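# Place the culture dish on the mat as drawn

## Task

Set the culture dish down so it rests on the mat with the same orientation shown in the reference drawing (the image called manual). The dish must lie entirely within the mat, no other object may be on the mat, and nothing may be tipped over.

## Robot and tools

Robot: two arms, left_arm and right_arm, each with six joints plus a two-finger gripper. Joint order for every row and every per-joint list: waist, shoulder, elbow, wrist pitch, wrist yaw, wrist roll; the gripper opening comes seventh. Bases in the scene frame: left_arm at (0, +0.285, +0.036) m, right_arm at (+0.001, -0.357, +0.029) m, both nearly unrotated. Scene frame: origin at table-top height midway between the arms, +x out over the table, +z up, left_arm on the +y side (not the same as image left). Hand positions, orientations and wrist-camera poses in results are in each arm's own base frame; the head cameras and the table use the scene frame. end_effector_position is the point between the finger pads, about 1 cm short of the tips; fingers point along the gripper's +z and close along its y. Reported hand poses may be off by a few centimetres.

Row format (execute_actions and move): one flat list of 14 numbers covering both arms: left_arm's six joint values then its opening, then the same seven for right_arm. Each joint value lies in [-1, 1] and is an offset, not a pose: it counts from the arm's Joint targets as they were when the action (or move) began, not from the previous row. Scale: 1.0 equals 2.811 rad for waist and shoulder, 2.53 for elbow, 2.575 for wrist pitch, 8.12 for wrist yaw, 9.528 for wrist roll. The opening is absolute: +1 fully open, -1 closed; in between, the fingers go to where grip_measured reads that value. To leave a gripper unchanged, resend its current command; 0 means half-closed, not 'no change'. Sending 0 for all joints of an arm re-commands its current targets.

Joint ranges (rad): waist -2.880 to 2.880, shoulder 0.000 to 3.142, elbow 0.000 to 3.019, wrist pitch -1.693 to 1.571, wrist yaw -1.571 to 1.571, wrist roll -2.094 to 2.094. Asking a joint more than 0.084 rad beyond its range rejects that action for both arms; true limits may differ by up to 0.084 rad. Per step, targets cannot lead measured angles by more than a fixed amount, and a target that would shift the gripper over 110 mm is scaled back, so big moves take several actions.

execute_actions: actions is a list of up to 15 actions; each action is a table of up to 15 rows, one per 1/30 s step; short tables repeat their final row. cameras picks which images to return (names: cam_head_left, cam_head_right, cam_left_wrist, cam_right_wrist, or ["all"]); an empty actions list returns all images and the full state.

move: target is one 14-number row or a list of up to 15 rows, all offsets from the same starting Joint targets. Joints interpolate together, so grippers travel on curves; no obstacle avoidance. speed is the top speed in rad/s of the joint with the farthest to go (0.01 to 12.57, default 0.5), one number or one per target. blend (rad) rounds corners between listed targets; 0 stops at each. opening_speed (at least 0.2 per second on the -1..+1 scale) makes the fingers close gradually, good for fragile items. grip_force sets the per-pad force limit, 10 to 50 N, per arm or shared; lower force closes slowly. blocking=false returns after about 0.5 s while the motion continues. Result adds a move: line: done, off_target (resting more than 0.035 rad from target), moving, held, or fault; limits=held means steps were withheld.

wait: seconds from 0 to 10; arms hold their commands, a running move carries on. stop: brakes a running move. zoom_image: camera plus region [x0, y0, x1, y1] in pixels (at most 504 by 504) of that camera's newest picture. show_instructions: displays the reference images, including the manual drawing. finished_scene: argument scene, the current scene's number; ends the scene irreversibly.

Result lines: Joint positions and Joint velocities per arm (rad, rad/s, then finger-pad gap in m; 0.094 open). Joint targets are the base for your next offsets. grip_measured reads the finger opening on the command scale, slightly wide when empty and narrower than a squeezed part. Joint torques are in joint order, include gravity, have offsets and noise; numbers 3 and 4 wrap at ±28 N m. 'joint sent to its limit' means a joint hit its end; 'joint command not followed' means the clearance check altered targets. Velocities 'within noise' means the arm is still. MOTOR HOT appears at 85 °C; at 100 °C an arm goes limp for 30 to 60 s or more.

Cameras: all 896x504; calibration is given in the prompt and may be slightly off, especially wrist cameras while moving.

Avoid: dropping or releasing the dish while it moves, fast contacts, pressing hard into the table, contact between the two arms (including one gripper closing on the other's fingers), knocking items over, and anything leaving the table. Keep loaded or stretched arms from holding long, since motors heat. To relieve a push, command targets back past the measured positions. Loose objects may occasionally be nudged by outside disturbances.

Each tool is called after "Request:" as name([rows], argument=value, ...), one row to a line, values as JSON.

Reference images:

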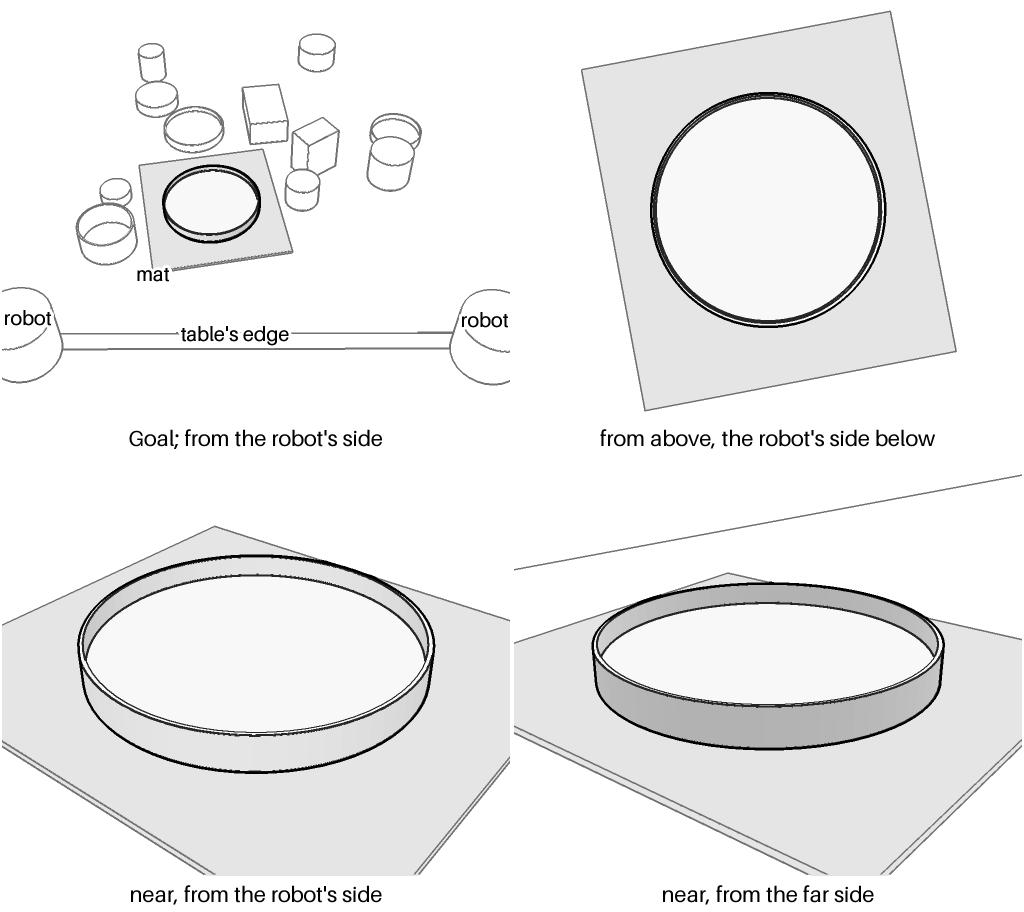

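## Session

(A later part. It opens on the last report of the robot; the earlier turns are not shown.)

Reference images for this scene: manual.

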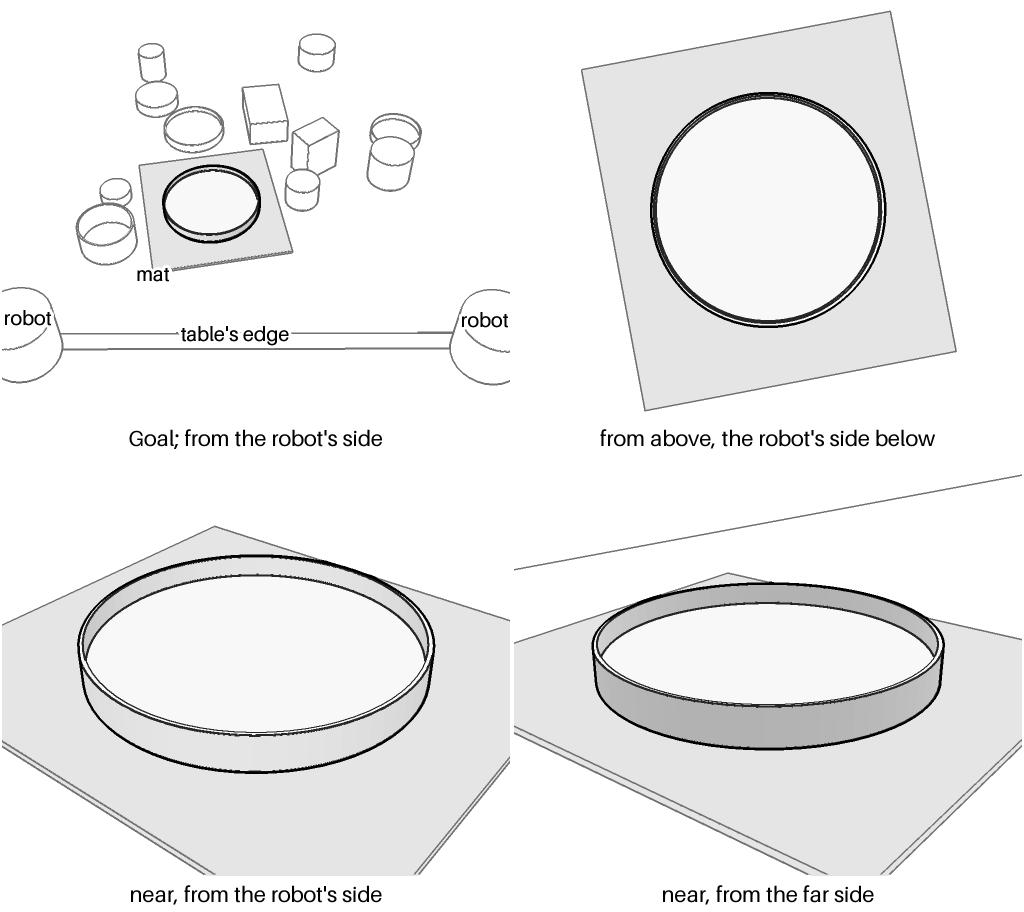

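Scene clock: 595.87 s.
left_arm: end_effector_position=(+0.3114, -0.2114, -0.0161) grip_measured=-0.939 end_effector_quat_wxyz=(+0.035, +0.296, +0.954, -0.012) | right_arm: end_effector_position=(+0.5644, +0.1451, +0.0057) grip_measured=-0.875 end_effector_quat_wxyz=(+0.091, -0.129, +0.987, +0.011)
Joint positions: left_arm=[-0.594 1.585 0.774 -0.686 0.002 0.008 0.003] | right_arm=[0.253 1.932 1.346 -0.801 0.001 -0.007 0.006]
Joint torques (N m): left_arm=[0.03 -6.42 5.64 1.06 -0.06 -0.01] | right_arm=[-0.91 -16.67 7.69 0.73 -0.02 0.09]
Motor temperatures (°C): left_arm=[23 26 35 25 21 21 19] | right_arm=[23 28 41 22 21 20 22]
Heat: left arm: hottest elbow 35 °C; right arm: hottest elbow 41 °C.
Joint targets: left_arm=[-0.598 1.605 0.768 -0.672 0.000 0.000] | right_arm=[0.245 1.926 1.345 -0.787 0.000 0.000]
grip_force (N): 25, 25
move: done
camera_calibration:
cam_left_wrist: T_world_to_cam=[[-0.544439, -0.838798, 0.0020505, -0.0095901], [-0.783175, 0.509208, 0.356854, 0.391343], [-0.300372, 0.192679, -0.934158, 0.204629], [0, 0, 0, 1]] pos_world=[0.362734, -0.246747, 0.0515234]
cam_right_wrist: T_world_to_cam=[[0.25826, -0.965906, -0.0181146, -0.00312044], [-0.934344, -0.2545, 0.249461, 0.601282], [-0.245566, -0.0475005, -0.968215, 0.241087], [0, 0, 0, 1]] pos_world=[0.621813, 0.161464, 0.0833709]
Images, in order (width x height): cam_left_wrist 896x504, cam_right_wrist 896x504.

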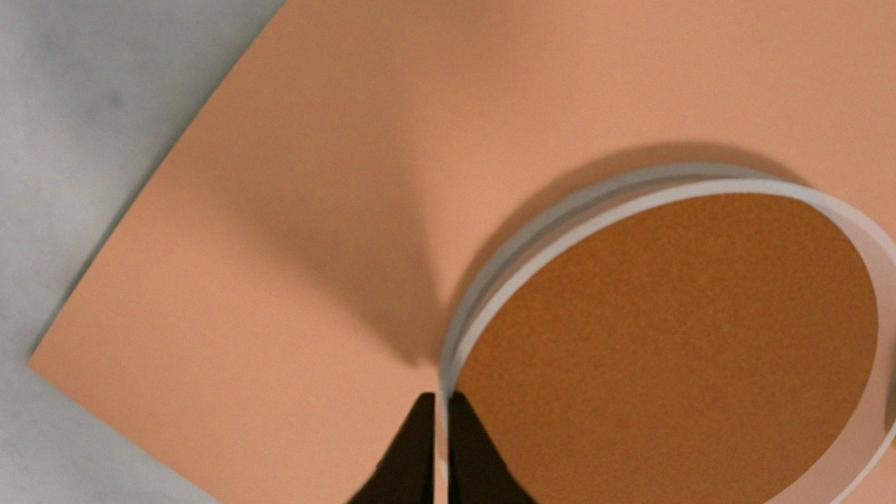

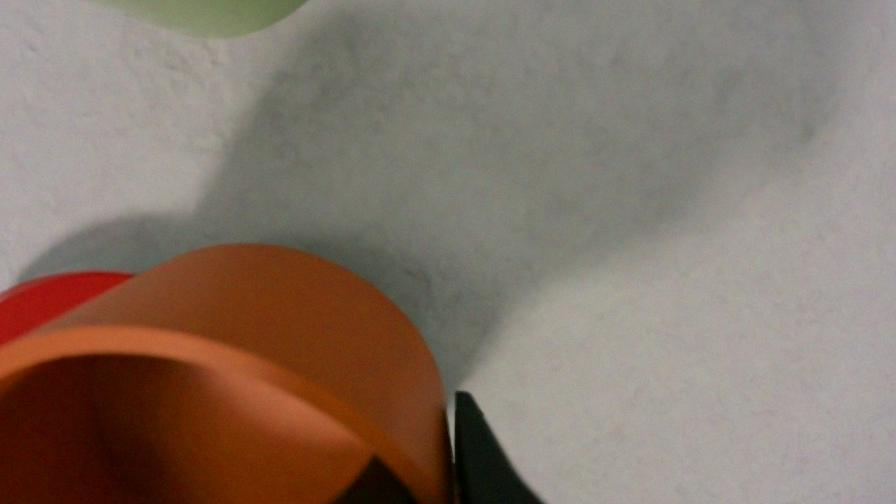

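Request:
move([
  [0,-0.0623,0.0415,-0.1045,0,0,-1, 0,-0.032,0.0573,-0.087,0,0,-1],
  [0.3393,-0.0623,0.0415,-0.1045,0,0,-1, 0.0729,0.117,0.3162,-0.1759,0,0,-1],
], speed=0.7, blend=0.03, cameras=["all"])

Scene clock: 633.20 s.
left_arm: end_effector_position=(+0.3418, +0.1252, +0.0513) grip_measured=-0.940 end_effector_quat_wxyz=(+0.020, -0.172, +0.985, +0.004) | right_arm: end_effector_position=(+0.6596, +0.3197, +0.0826) grip_measured=-0.875 end_effector_quat_wxyz=(+0.090, -0.226, +0.970, +0.020)
Joint positions: left_arm=[0.352 1.437 0.837 -0.929 -0.001 0.007 0.003] | right_arm=[0.452 2.24 2.085 -1.23 0.001 -0.007 0.006]
Joint torques (N m): left_arm=[0.62 -7.47 10.14 -0.03 0.08 0] | right_arm=[-0.44 -20.48 13.56 -0.13 -0.01 0.09]
Heat: left arm: hottest elbow 33 °C; right arm: hottest elbow 40 °C.
Joint targets: left_arm=[0.356 1.430 0.873 -0.941 0.001 0.000] | right_arm=[0.450 2.254 2.145 -1.240 0.000 0.000]
grip_force (N): 25, 25
move: off_target (left_arm, right_arm); left_arm: the elbow is farthest, 0.036 rad from its target; right_arm: the elbow is farthest, 0.060 rad from its target
camera_calibration:
cam_left_wrist: T_world_to_cam=[[0.362799, -0.931866, -0.00149628, -0.0091271], [-0.858957, -0.335035, 0.387226, 0.349845], [-0.361344, -0.1392, -0.921984, 0.273578], [0, 0, 0, 1]] pos_world=[0.402669, 0.146787, 0.116751]
cam_right_wrist: T_world_to_cam=[[0.444624, -0.895535, -0.0180597, -0.00305541], [-0.865712, -0.434817, 0.247946, 0.727988], [-0.229897, -0.094608, -0.968606, 0.351978], [0, 0, 0, 1]] pos_world=[0.712505, 0.347105, 0.160372]

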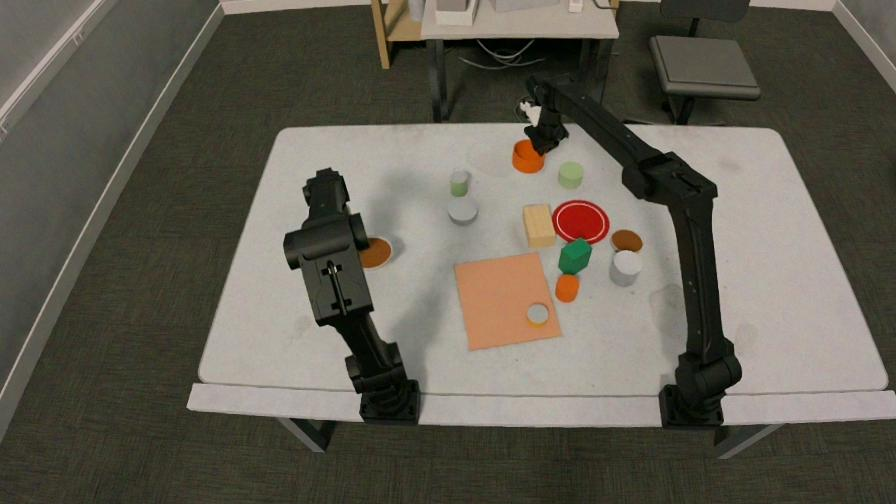

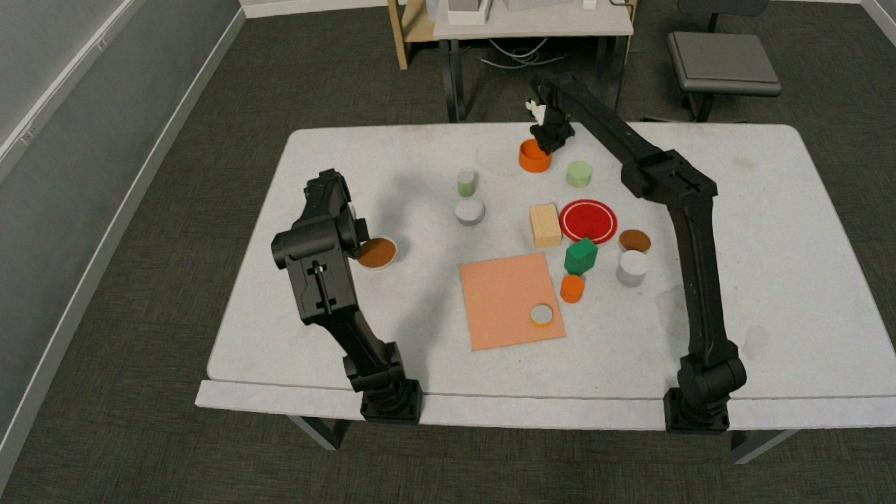

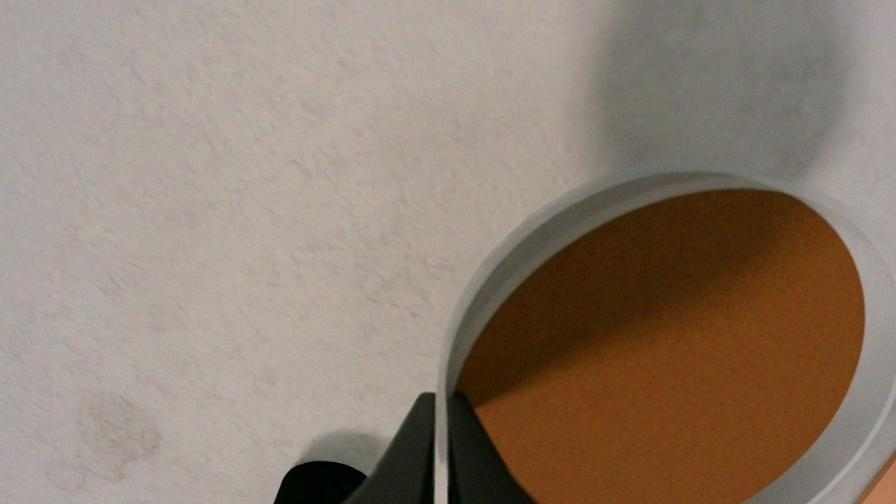

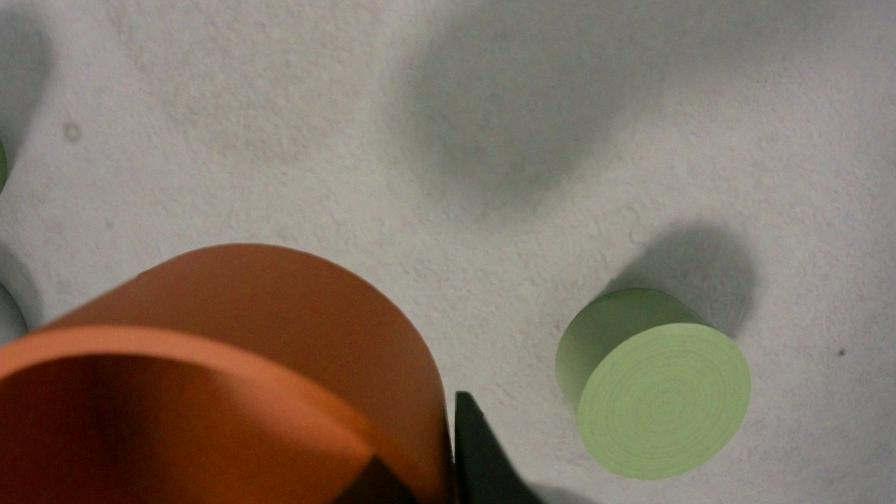

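Request:
move(target=[0,0.0625,-0.0417,0.106,0,0,-1, 0,0.0256,-0.0474,0.0728,0,0,-1], speed=0.3, cameras=["cam_right_wrist","cam_left_wrist"])

Scene clock: 655.77 s.
left_arm: end_effector_position=(+0.3516, +0.1288, -0.0189) grip_measured=-0.940 end_effector_quat_wxyz=(+0.033, -0.172, +0.985, +0.006) | right_arm: end_effector_position=(+0.6711, +0.3253, +0.0098) grip_measured=-0.875 end_effector_quat_wxyz=(+0.103, -0.226, +0.968, +0.022)
Joint positions: left_arm=[0.352 1.59 0.771 -0.684 -0.001 0.007 0.003] | right_arm=[0.452 2.315 2.022 -1.067 0.001 -0.007 0.006]
Joint torques (N m): left_arm=[0.62 -6.71 5.78 1.14 0.08 0] | right_arm=[-0.44 -21.3 9.09 0.76 -0.01 0.09]
Motor temperatures (°C): left_arm=[23 27 37 25 21 21 20] | right_arm=[23 31 47 21 20 20 23]
Heat: left arm: hottest elbow 37 °C; right arm: hottest elbow 47 °C.
Joint targets: left_arm=[0.356 1.605 0.767 -0.668 0.001 0.000] | right_arm=[0.450 2.326 2.024 -1.053 0.000 0.000]
grip_force (N): 25, 25
move: done
camera_calibration:
cam_left_wrist: T_world_to_cam=[[0.362824, -0.931857, -0.000994314, -0.00950305], [-0.868077, -0.338378, 0.36324, 0.389764], [-0.338824, -0.130929, -0.931695, 0.203754], [0, 0, 0, 1]] pos_world=[0.41083, 0.149709, 0.0482494]
cam_right_wrist: T_world_to_cam=[[0.444969, -0.895369, -0.0178333, -0.00477443], [-0.871074, -0.437347, 0.223514, 0.763029], [-0.207926, -0.0839224, -0.974538, 0.2665], [0, 0, 0, 1]] pos_world=[0.722192, 0.351799, 0.0890821]
Images, in order (width x height): cam_left_wrist 896x504, cam_right_wrist 896x504.

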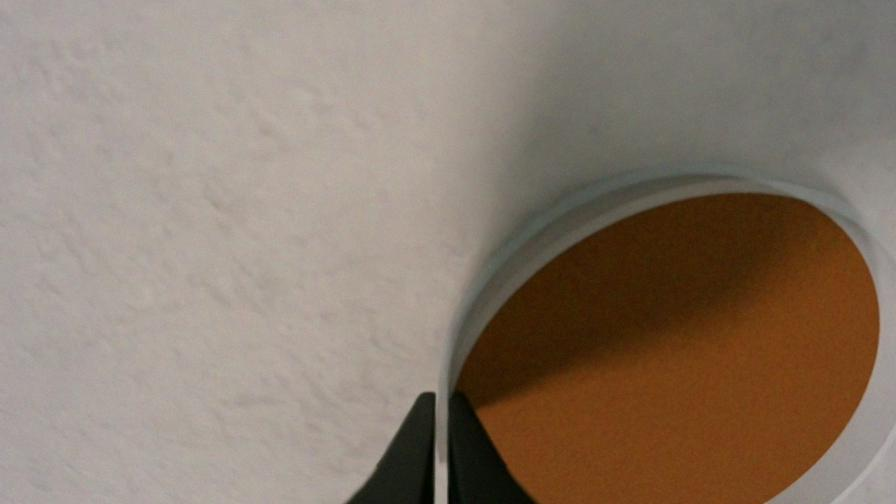

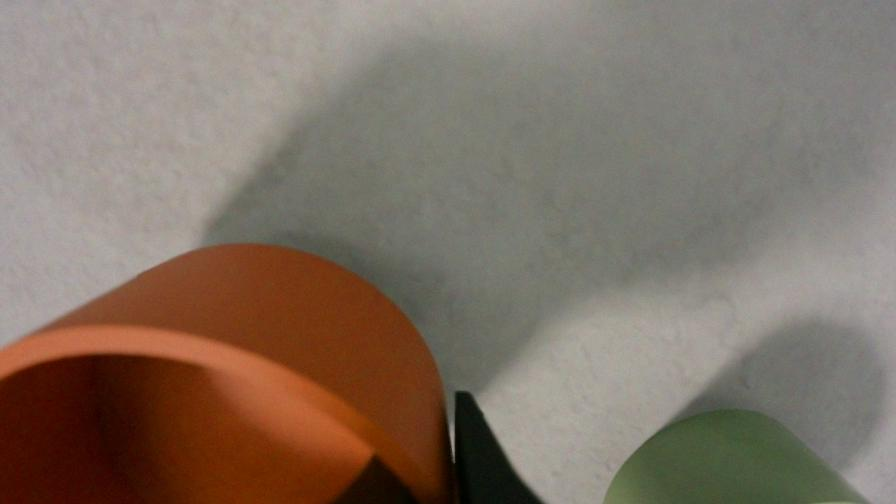

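Request:
move(target=[0,0.0,0,0,0,0,-0.6, 0,0.0078,0,0.0085,0,0,-1], speed=0.2, cameras=["cam_right_wrist","cam_left_wrist"])

Scene clock: 664.73 s.
left_arm: end_effector_position=(+0.3519, +0.1289, -0.0189) grip_measured=-0.602 end_effector_quat_wxyz=(+0.034, -0.172, +0.985, +0.007) | right_arm: end_effector_position=(+0.6740, +0.3267, -0.0001) grip_measured=-0.875 end_effector_quat_wxyz=(+0.106, -0.226, +0.968, +0.023)
Joint positions: left_arm=[0.352 1.59 0.771 -0.682 -0.001 0.007 0.019] | right_arm=[0.452 2.331 2.022 -1.045 0.001 -0.007 0.006]
Joint torques (N m): left_arm=[0.62 -6.71 5.78 1.07 0.08 0] | right_arm=[-0.44 -20.78 9.06 0.9 -0.01 0.09]
Heat: left arm: hottest elbow 36 °C; right arm: hottest elbow 47 °C.
Joint targets: left_arm=[0.356 1.605 0.767 -0.668 0.001 0.000] | right_arm=[0.450 2.348 2.024 -1.031 0.000 0.000]
grip_force (N): 25, 25
move: done
camera_calibration:
cam_left_wrist: T_world_to_cam=[[0.362844, -0.931849, -0.00095677, -0.00949359], [-0.868604, -0.338589, 0.361779, 0.39026], [-0.337448, -0.130438, -0.932263, 0.203312], [0, 0, 0, 1]] pos_world=[0.411033, 0.149811, 0.0483433]
cam_right_wrist: T_world_to_cam=[[0.445113, -0.895297, -0.0178135, -0.0051148], [-0.872246, -0.437983, 0.217618, 0.769416], [-0.202635, -0.0813267, -0.975871, 0.253122], [0, 0, 0, 1]] pos_world=[0.724688, 0.352997, 0.0794847]
Images, in order (width x height): cam_left_wrist 896x504, cam_right_wrist 896x504.

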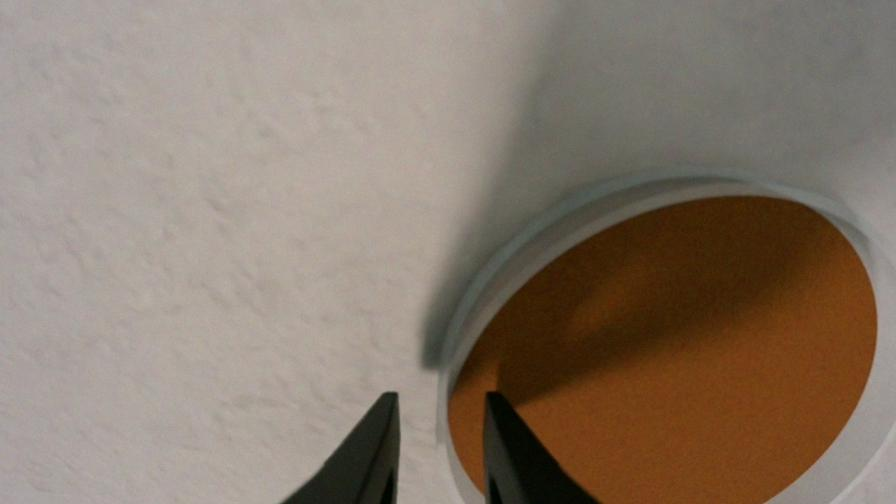

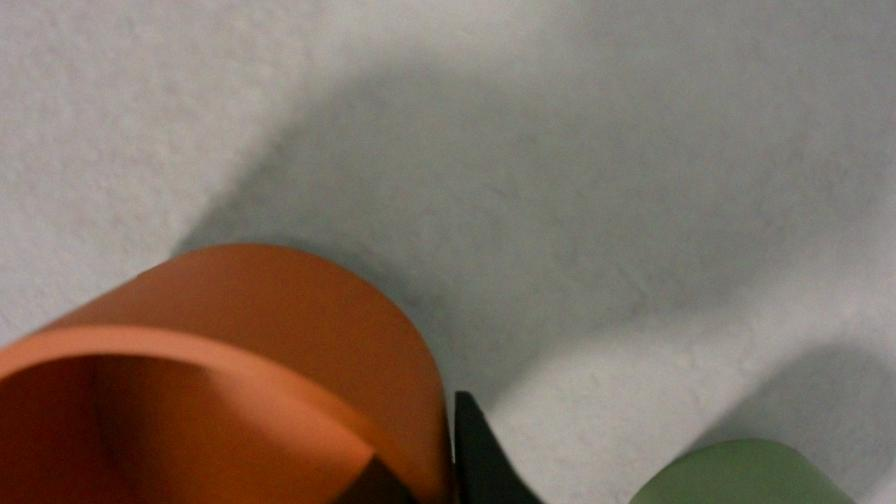

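Request:
move(target=[0,-0.0625,0.0417,-0.106,0,0,-0.6, 0,0.0032,0,0.0035,0,0,-1], speed=0.3, cameras=["cam_right_wrist"])

Scene clock: 681.73 s.
left_arm: end_effector_position=(+0.3387, +0.1241, +0.0476) grip_measured=-0.602 end_effector_quat_wxyz=(+0.014, -0.172, +0.985, +0.003) | right_arm: end_effector_position=(+0.6753, +0.3273, -0.0041) grip_measured=-0.875 end_effector_quat_wxyz=(+0.107, -0.226, +0.968, +0.024)
Joint positions: left_arm=[0.352 1.442 0.831 -0.93 -0.001 0.007 0.019] | right_arm=[0.452 2.337 2.022 -1.036 0.001 -0.007 0.006]
Joint torques (N m): left_arm=[0.62 -7.77 10.55 -0.06 0.08 0] | right_arm=[-0.5 -20.48 9.05 0.8 -0.01 0.09]
Heat: left arm: hottest elbow 35 °C; right arm: hottest elbow 47 °C.
Joint targets: left_arm=[0.356 1.430 0.873 -0.941 0.001 0.000] | right_arm=[0.450 2.357 2.024 -1.022 0.000 0.000]
grip_force (N): 25, 25
move: off_target (left_arm); left_arm: the elbow is farthest, 0.042 rad from its target
camera_calibration:
cam_right_wrist: T_world_to_cam=[[0.445171, -0.895269, -0.0177768, -0.00523454], [-0.872841, -0.43828, 0.214614, 0.772096], [-0.199928, -0.0800235, -0.976537, 0.247284], [0, 0, 0, 1]] pos_world=[0.725687, 0.353496, 0.075686]
Images, in order (width x height): cam_right_wrist 896x504.

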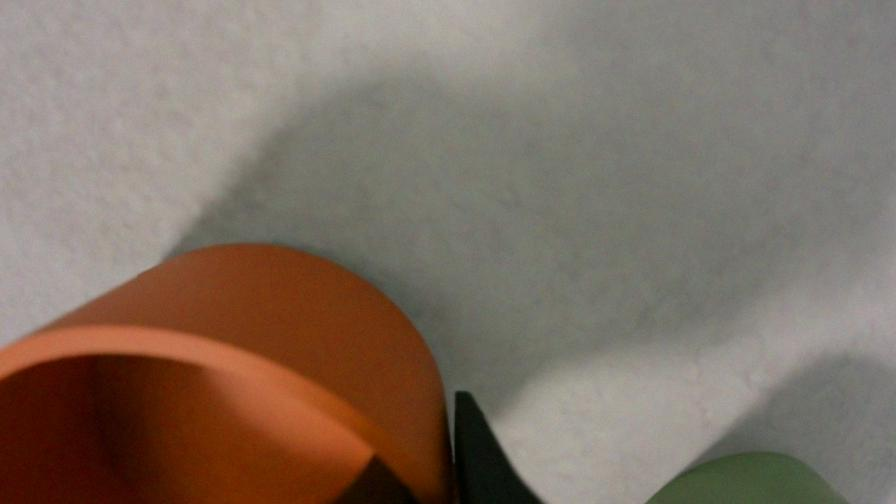

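Request:
move(target=[-0.4646,0.0107,0.0285,-0.0054,0,0,0.5, 0,0.003,0,0.003,0,0,-1], speed=0.9, cameras=["cam_right_wrist","cam_left_wrist"])

Scene clock: 700.87 s.
left_arm: end_effector_position=(+0.2258, -0.3160, +0.0702) grip_measured=+0.498 end_effector_quat_wxyz=(+0.037, +0.459, +0.887, -0.019) | right_arm: end_effector_position=(+0.6764, +0.3278, -0.0067) grip_measured=-0.875 end_effector_quat_wxyz=(+0.108, -0.226, +0.968, +0.024)
Joint positions: left_arm=[-0.949 1.442 0.899 -0.944 0.001 0.007 0.07] | right_arm=[0.452 2.341 2.022 -1.029 0.001 -0.007 0.006]
Joint torques (N m): left_arm=[0.21 -6.12 11.25 0.1 0.02 0] | right_arm=[-0.5 -20.37 9.05 0.8 -0.01 0.1]
Heat: left arm: hottest elbow 37 °C; right arm: hottest elbow 46 °C.
Joint targets: left_arm=[-0.951 1.460 0.945 -0.955 0.001 0.000] | right_arm=[0.450 2.366 2.024 -1.014 0.000 0.000]
grip_force (N): 25, 25
move: off_target (left_arm); left_arm: the elbow is farthest, 0.046 rad from its target
camera_calibration:
cam_left_wrist: T_world_to_cam=[[-0.801397, -0.598133, 0.00080692, -0.00998483], [-0.560556, 0.751519, 0.347846, 0.373747], [-0.208664, 0.27831, -0.937551, 0.286261], [0, 0, 0, 1]] pos_world=[0.261237, -0.36652, 0.138386]
cam_right_wrist: T_world_to_cam=[[0.445228, -0.895241, -0.0177397, -0.00537579], [-0.873424, -0.438571, 0.211629, 0.774337], [-0.197239, -0.0787288, -0.977189, 0.24269], [0, 0, 0, 1]] pos_world=[0.726585, 0.353896, 0.0731872]
Images, in order (width x height): cam_left_wrist 896x504, cam_right_wrist 896x504.

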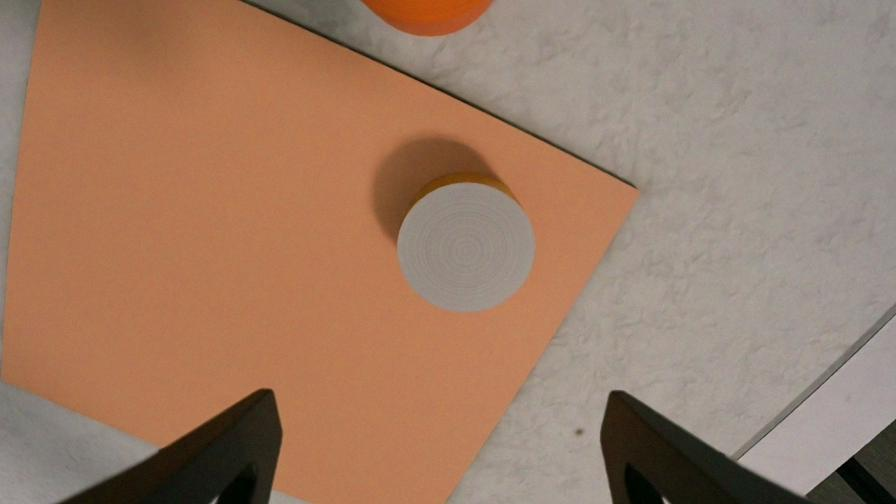

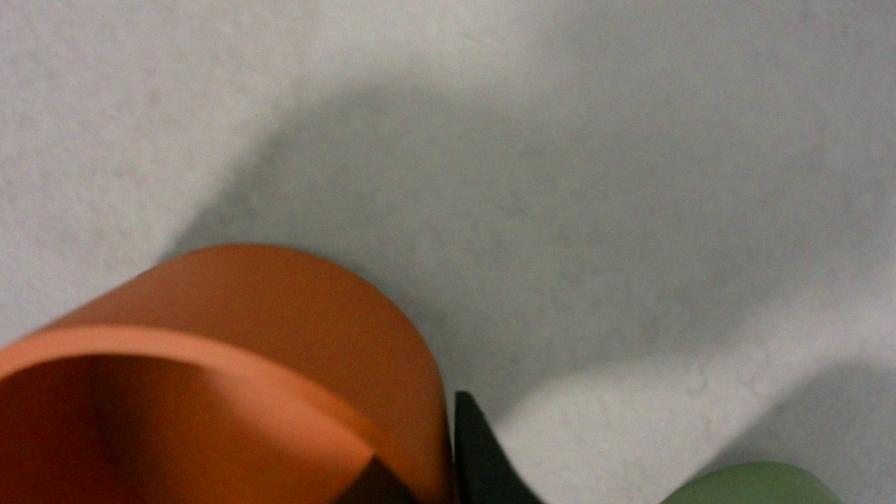

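Request:
move(target=[-0.0071,0.0623,-0.047,0.099,0,0,0.5, 0,0,0,0,0,0,-0.55], speed=0.5, opening_speed=0.5, cameras=["cam_right_wrist","cam_left_wrist"])

Scene clock: 720.27 s.
left_arm: end_effector_position=(+0.2256, -0.3208, -0.0148) grip_measured=+0.498 end_effector_quat_wxyz=(+0.028, +0.463, +0.886, -0.014) | right_arm: end_effector_position=(+0.6766, +0.3280, -0.0067) grip_measured=-0.553 end_effector_quat_wxyz=(+0.109, -0.226, +0.968, +0.024)
Joint positions: left_arm=[-0.956 1.622 0.828 -0.714 0.001 0.007 0.07] | right_arm=[0.452 2.341 2.022 -1.028 0.001 -0.007 0.021]
Joint torques (N m): left_arm=[-0.62 -7.41 6.04 1.06 0.02 0] | right_arm=[-0.44 -20.37 9.06 0.79 -0.01 0.09]
Heat: left arm: hottest elbow 41 °C; right arm: hottest elbow 46 °C.
Joint targets: left_arm=[-0.970 1.635 0.826 -0.700 0.001 0.000] | right_arm=[0.450 2.366 2.024 -1.014 0.000 0.000]
grip_force (N): 25, 25
move: done
camera_calibration:
cam_left_wrist: T_world_to_cam=[[-0.805912, -0.592035, 0.000416009, -0.0100184], [-0.55041, 0.749508, 0.367813, 0.404125], [-0.21807, 0.296196, -0.9299, 0.215837], [0, 0, 0, 1]] pos_world=[0.261428, -0.372756, 0.0520689]
cam_right_wrist: T_world_to_cam=[[0.445246, -0.895232, -0.0177423, -0.00538977], [-0.873642, -0.43868, 0.210499, 0.774813], [-0.196228, -0.0782234, -0.977433, 0.24194], [0, 0, 0, 1]] pos_world=[0.726785, 0.353995, 0.0732877]
Images, in order (width x height): cam_left_wrist 896x504, cam_right_wrist 896x504.

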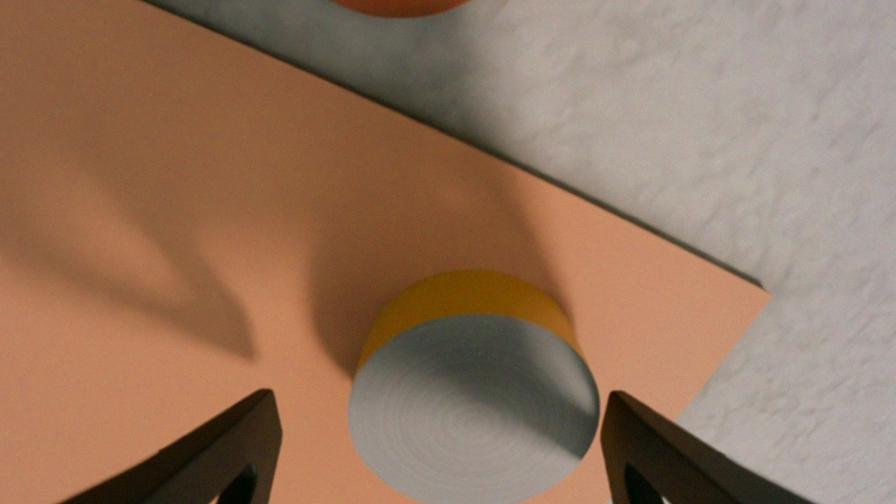

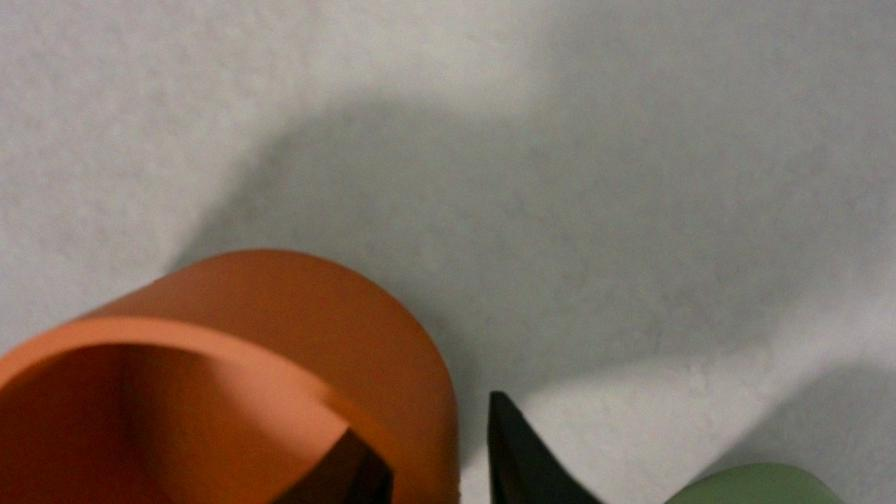

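Request:
move([
  [-0.0057,0,0,0,0,0,0.5, 0,-0.0398,0.0478,-0.0878,0,0,-0.55],
  [-0.0057,0,0,0,0,0,-1, 0,-0.0398,0.0478,-0.0878,0,0,-0.55],
], speed=0.4, opening_speed=0.8, cameras=["cam_right_wrist","cam_left_wrist"])

Scene clock: 732.57 s.
left_arm: end_effector_position=(+0.2203, -0.3244, -0.0148) grip_measured=+0.054 end_effector_quat_wxyz=(+0.027, +0.470, +0.882, -0.015) | right_arm: end_effector_position=(+0.6643, +0.3220, +0.0850) grip_measured=-0.552 end_effector_quat_wxyz=(+0.096, -0.226, +0.969, +0.021)
Joint positions: left_arm=[-0.973 1.622 0.828 -0.714 0.001 0.007 0.05] | right_arm=[0.452 2.247 2.103 -1.23 0.001 -0.007 0.021]
Joint torques (N m): left_arm=[-0.62 -7.47 6.04 1.06 0.02 0] | right_arm=[-0.44 -21.13 12.37 -0.09 -0.01 0.1]
Heat: left arm: hottest elbow 39 °C; right arm: hottest elbow 45 °C.
Joint targets: left_arm=[-0.987 1.635 0.826 -0.700 0.001 0.000] | right_arm=[0.450 2.254 2.146 -1.240 0.000 0.000]
grip_force (N): 25, 25
move: off_target (right_arm); right_arm: the elbow is farthest, 0.042 rad from its target
camera_calibration:
cam_left_wrist: T_world_to_cam=[[-0.815557, -0.578676, 0.000384646, -0.00999587], [-0.537995, 0.758469, 0.367813, 0.404142], [-0.213136, 0.299765, -0.9299, 0.215844], [0, 0, 0, 1]] pos_world=[0.255278, -0.377016, 0.0520689]
cam_right_wrist: T_world_to_cam=[[0.444767, -0.895465, -0.0180346, -0.00325649], [-0.86805, -0.435936, 0.237593, 0.735176], [-0.220618, -0.0900185, -0.971197, 0.348031], [0, 0, 0, 1]] pos_world=[0.716399, 0.348902, 0.163276]
Images, in order (width x height): cam_left_wrist 896x504, cam_right_wrist 896x504.

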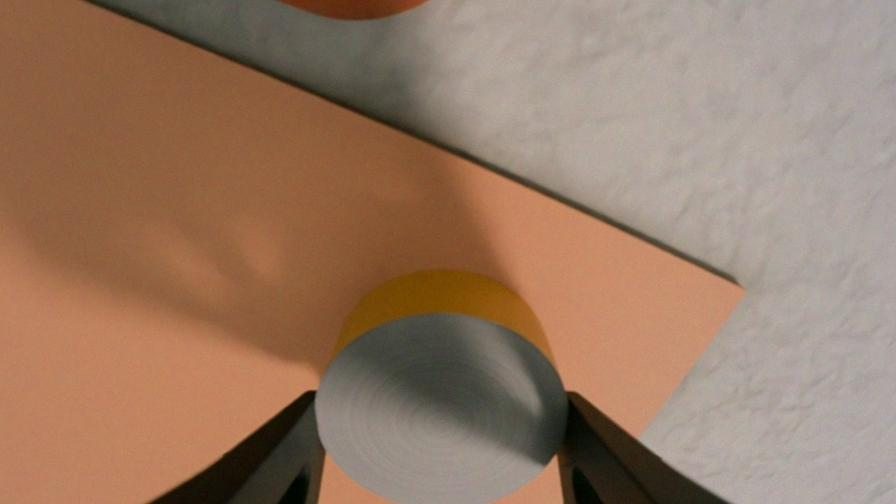

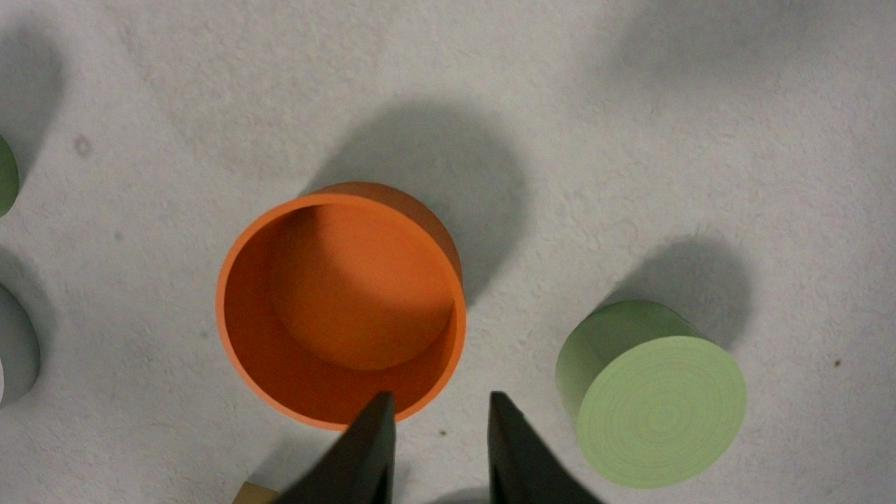

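Request:
move([
  [0,-0.0623,0.047,-0.099,0,0,-1, 0,0,0,0,0,0,-0.55],
  [0.3084,-0.0623,0.047,-0.099,0,0,-1, -0.032,-0.6211,-0.826,0.4823,0,0,-0.55],
  [0.3084,0.0021,0,0.0023,0,0,-1, -0.032,-0.6211,-0.826,0.4823,0,0,-0.55],
  [0.3084,0.0021,0,0.0023,0,0,0.4, -0.032,-0.6211,-0.826,0.4823,0,0,-0.55],
  [0.3084,-0.0623,0.047,-0.099,0,0,0.4, -0.032,-0.6211,-0.826,0.4823,0,0,-0.55],
], speed=[0.5,1.0,0.4,0.4,0.5], opening_speed=1.5, cameras=["all"])

Request:
zoom_image(camera="cam_right_wrist", region=[250, 0, 650, 230])

Scene clock: 771.73 s.
left_arm: end_effector_position=(+0.3883, -0.0500, +0.0657) grip_measured=+0.398 end_effector_quat_wxyz=(+0.036, +0.067, +0.997, -0.002) | right_arm: end_effector_position=(+0.2689, +0.1032, +0.0916) grip_measured=-0.552 end_effector_quat_wxyz=(+0.510, -0.159, +0.840, +0.093)
Joint positions: left_arm=[-0.127 1.464 0.909 -0.943 0 0.007 0.066] | right_arm=[0.369 0.517 0.055 -0.018 0.001 -0.007 0.021]
Joint torques (N m): left_arm=[0.85 -7.82 10.26 0.05 0.03 0] | right_arm=[-1.03 0.97 9.54 1.94 0 0.09]
Heat: left arm: hottest elbow 35 °C; right arm: hottest elbow 45 °C.
Joint targets: left_arm=[-0.119 1.460 0.945 -0.955 0.000 0.000] | right_arm=[0.360 0.508 0.056 0.002 0.000 0.000]
grip_force (N): 25, 25
move: off_target (left_arm); left_arm: the elbow is farthest, 0.036 rad from its target
camera_calibration:
cam_left_wrist: T_world_to_cam=[[-0.107336, -0.994223, 0.00025049, -0.00994209], [-0.928236, 0.100303, 0.358215, 0.376053], [-0.356171, 0.038217, -0.933639, 0.286978], [0, 0, 0, 1]] pos_world=[0.450212, -0.0585712, 0.133229]
cam_right_wrist: T_world_to_cam=[[0.378586, -0.925555, -0.00448189, -0.00349868], [-0.735496, -0.297898, -0.608525, 0.32268], [0.561888, 0.233675, -0.793522, -0.0125406], [0, 0, 0, 1]] pos_world=[0.245701, 0.0958181, 0.186392]

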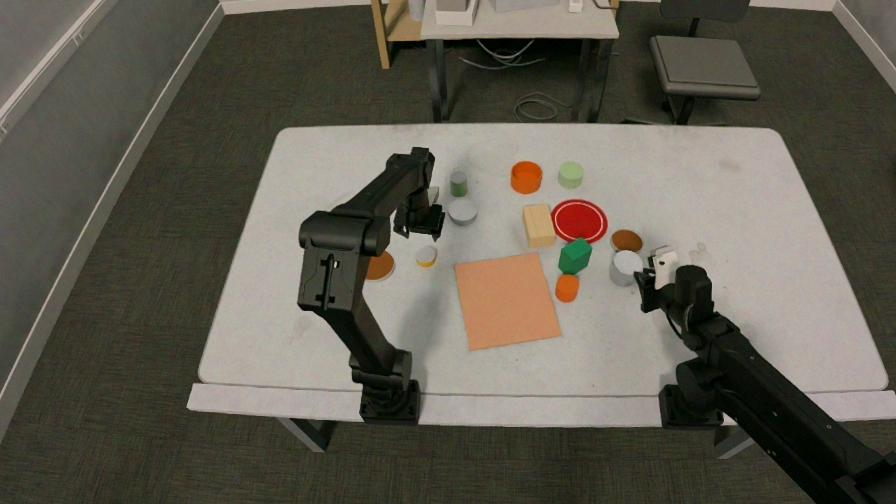

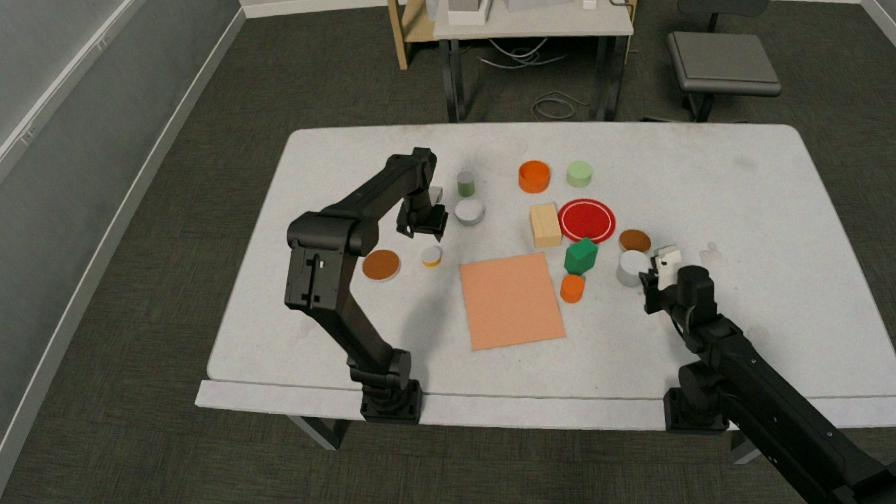

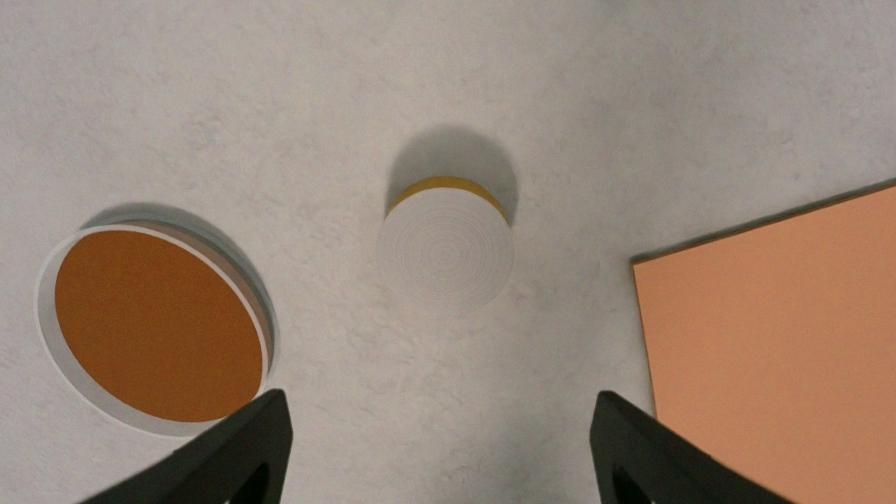

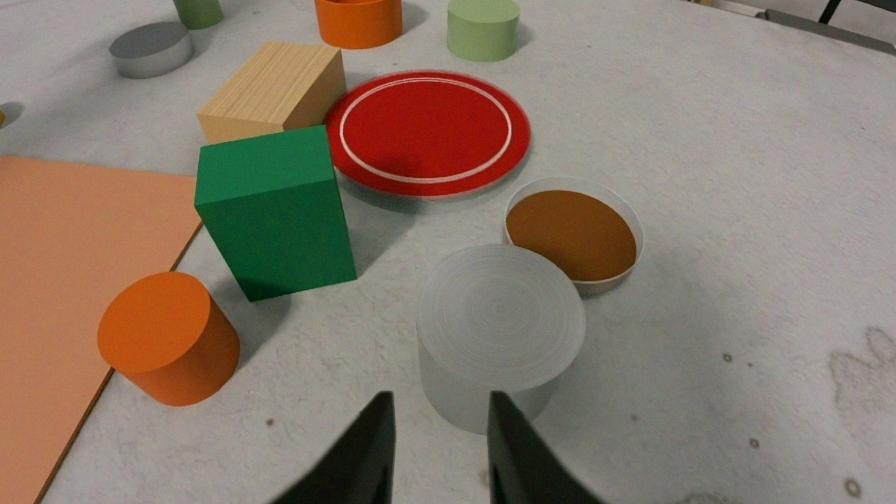

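Scaled by 1.260 from the camera's 896x504 image, which has a finer 1280x720 frame.

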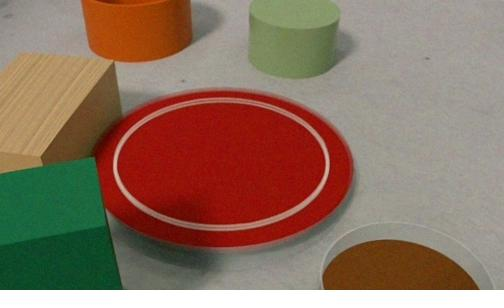

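Request:
move(target=[-0.1772,0.1599,0.2631,-0.0777,0,-0.0804,0.75, 0,0,0,0,0,0,-1], speed=0.9, cameras=["cam_left_wrist"])

Scene clock: 816.93 s.
left_arm: end_effector_position=(+0.4778, -0.3468, +0.1013) grip_measured=+0.748 end_effector_quat_wxyz=(+0.039, -0.065, +0.997, -0.033) | right_arm: end_effector_position=(+0.2689, +0.1032, +0.0917) grip_measured=-0.992 end_effector_quat_wxyz=(+0.510, -0.159, +0.840, +0.093)
Joint positions: left_arm=[-0.627 1.884 1.559 -1.144 0.001 -0.757 0.082] | right_arm=[0.369 0.517 0.055 -0.018 0.001 -0.007 0]
Joint torques (N m): left_arm=[0.97 -12.1 12.49 0.08 -0.05 -0.02] | right_arm=[-1.03 0.97 9.54 1.94 -0.01 0.09]
Heat: left arm: hottest elbow 40 °C; right arm: hottest elbow 44 °C.
Joint targets: left_arm=[-0.617 1.909 1.611 -1.155 0.001 -0.766] | right_arm=[0.360 0.507 0.056 0.002 0.000 0.000]
grip_force (N): 25, 25
move: off_target (left_arm); left_arm: the elbow is farthest, 0.052 rad from its target
camera_calibration:
cam_left_wrist: T_world_to_cam=[[0.152087, -0.98581, 0.0710453, -0.423581], [-0.926492, -0.117163, 0.357611, 0.399868], [-0.344213, -0.120211, -0.931164, 0.302474], [0, 0, 0, 1]] pos_world=[0.539011, -0.33436, 0.16875]
Images, in order (width x height): cam_left_wrist 896x504.

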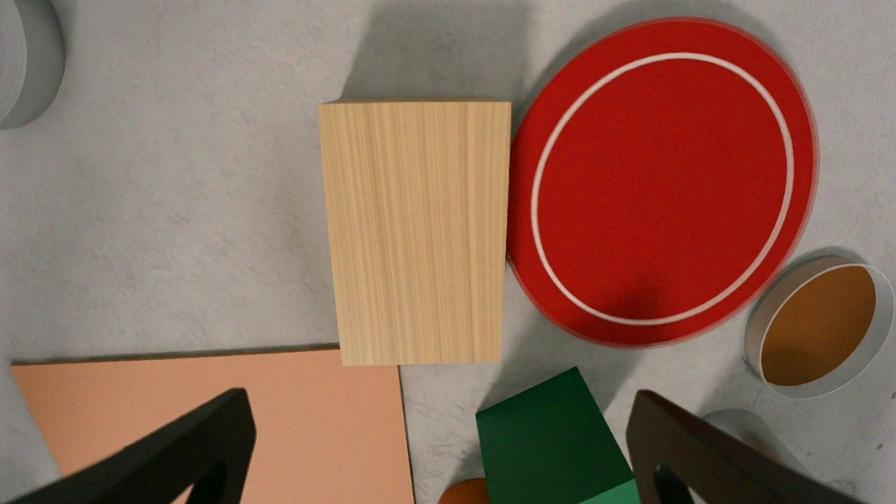

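Request:
move(target=[0.0053,0.0406,-0.0407,0.0757,0,0,0.75, 0,0,0,0,0,0,-1], speed=0.3, cameras=["cam_left_wrist"])

Scene clock: 841.20 s.
left_arm: end_effector_position=(+0.4932, -0.3489, +0.0186) grip_measured=+0.748 end_effector_quat_wxyz=(+0.039, -0.072, +0.996, -0.033) | right_arm: end_effector_position=(+0.2689, +0.1032, +0.0917) grip_measured=-0.992 end_effector_quat_wxyz=(+0.510, -0.159, +0.840, +0.093)
Joint positions: left_arm=[-0.615 2.003 1.511 -0.976 0.001 -0.758 0.082] | right_arm=[0.369 0.517 0.055 -0.018 0.001 -0.007 0]
Joint torques (N m): left_arm=[1.14 -13.45 7.5 1.21 -0.05 -0.01] | right_arm=[-1.03 0.97 9.54 1.94 -0.01 0.09]
Motor temperatures (°C): left_arm=[23 28 41 25 21 21 19] | right_arm=[22 25 43 22 20 20 23]
Heat: left arm: hottest elbow 41 °C; right arm: hottest elbow 43 °C.
Joint targets: left_arm=[-0.603 2.024 1.508 -0.960 0.001 -0.766] | right_arm=[0.360 0.507 0.056 0.002 0.000 0.000]
grip_force (N): 25, 25
move: done
camera_calibration:
cam_left_wrist: T_world_to_cam=[[0.166014, -0.983549, 0.0712105, -0.428246], [-0.924689, -0.130175, 0.357778, 0.438102], [-0.342622, -0.125244, -0.931087, 0.228011], [0, 0, 0, 1]] pos_world=[0.554324, -0.335614, 0.0860506]
Images, in order (width x height): cam_left_wrist 896x504.

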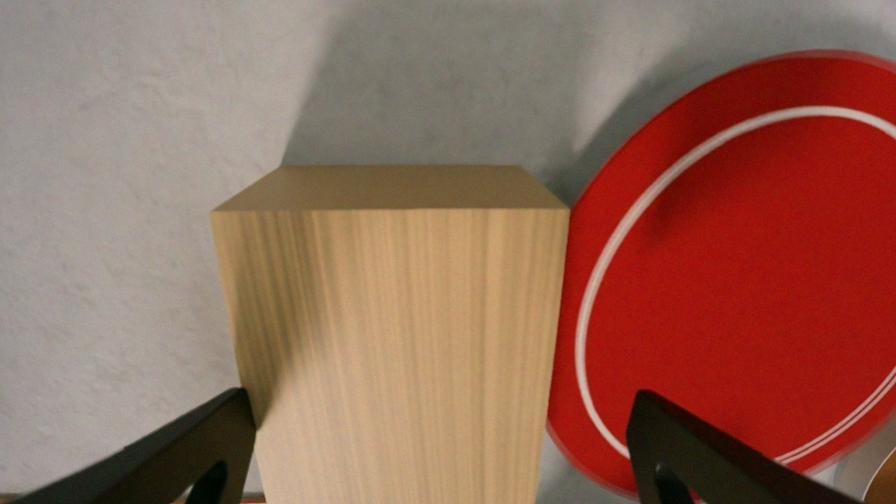

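Request:
move([
  [0.005,0.0036,0,0.0039,0,0,0.75, 0,0,0,0,0,0,-1],
  [0.005,0.0036,0,0.0039,0,0,-1, 0,0,0,0,0,0,-1],
], speed=0.3, grip_force=40, opening_speed=0.6, cameras=["cam_left_wrist"])

Scene clock: 854.07 s.
left_arm: end_effector_position=(+0.5043, -0.3376, +0.0172) grip_measured=-0.990 end_effector_quat_wxyz=(+0.044, -0.084, +0.995, -0.034) | right_arm: end_effector_position=(+0.2689, +0.1032, +0.0917) grip_measured=-0.992 end_effector_quat_wxyz=(+0.510, -0.159, +0.840, +0.093)
Joint positions: left_arm=[-0.59 2.006 1.511 -0.964 -0.002 -0.759 0] | right_arm=[0.369 0.517 0.055 -0.018 0.001 -0.007 0]
Joint torques (N m): left_arm=[0.44 -12.75 7.5 1.11 0.09 0] | right_arm=[-1.03 0.97 9.54 1.95 -0.01 0.09]
Heat: left arm: hottest elbow 41 °C; right arm: hottest elbow 43 °C.
Joint targets: left_arm=[-0.589 2.034 1.508 -0.950 0.001 -0.766] | right_arm=[0.360 0.507 0.056 0.002 0.000 0.000]
grip_force (N): 40, 40
move: done
camera_calibration:
cam_left_wrist: T_world_to_cam=[[0.190321, -0.978791, 0.0758049, -0.42964], [-0.924476, -0.152706, 0.349322, 0.442753], [-0.330337, -0.136563, -0.933931, 0.221871], [0, 0, 0, 1]] pos_world=[0.564376, -0.322617, 0.0851178]
Images, in order (width x height): cam_left_wrist 896x504.

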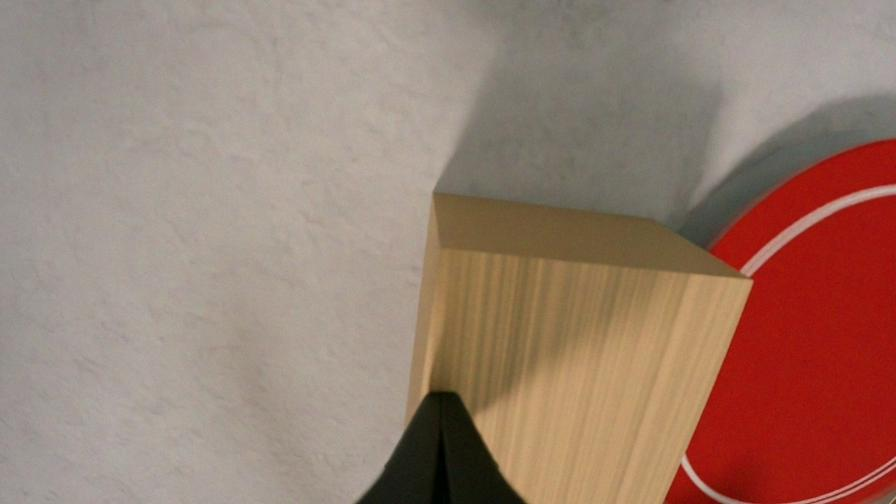

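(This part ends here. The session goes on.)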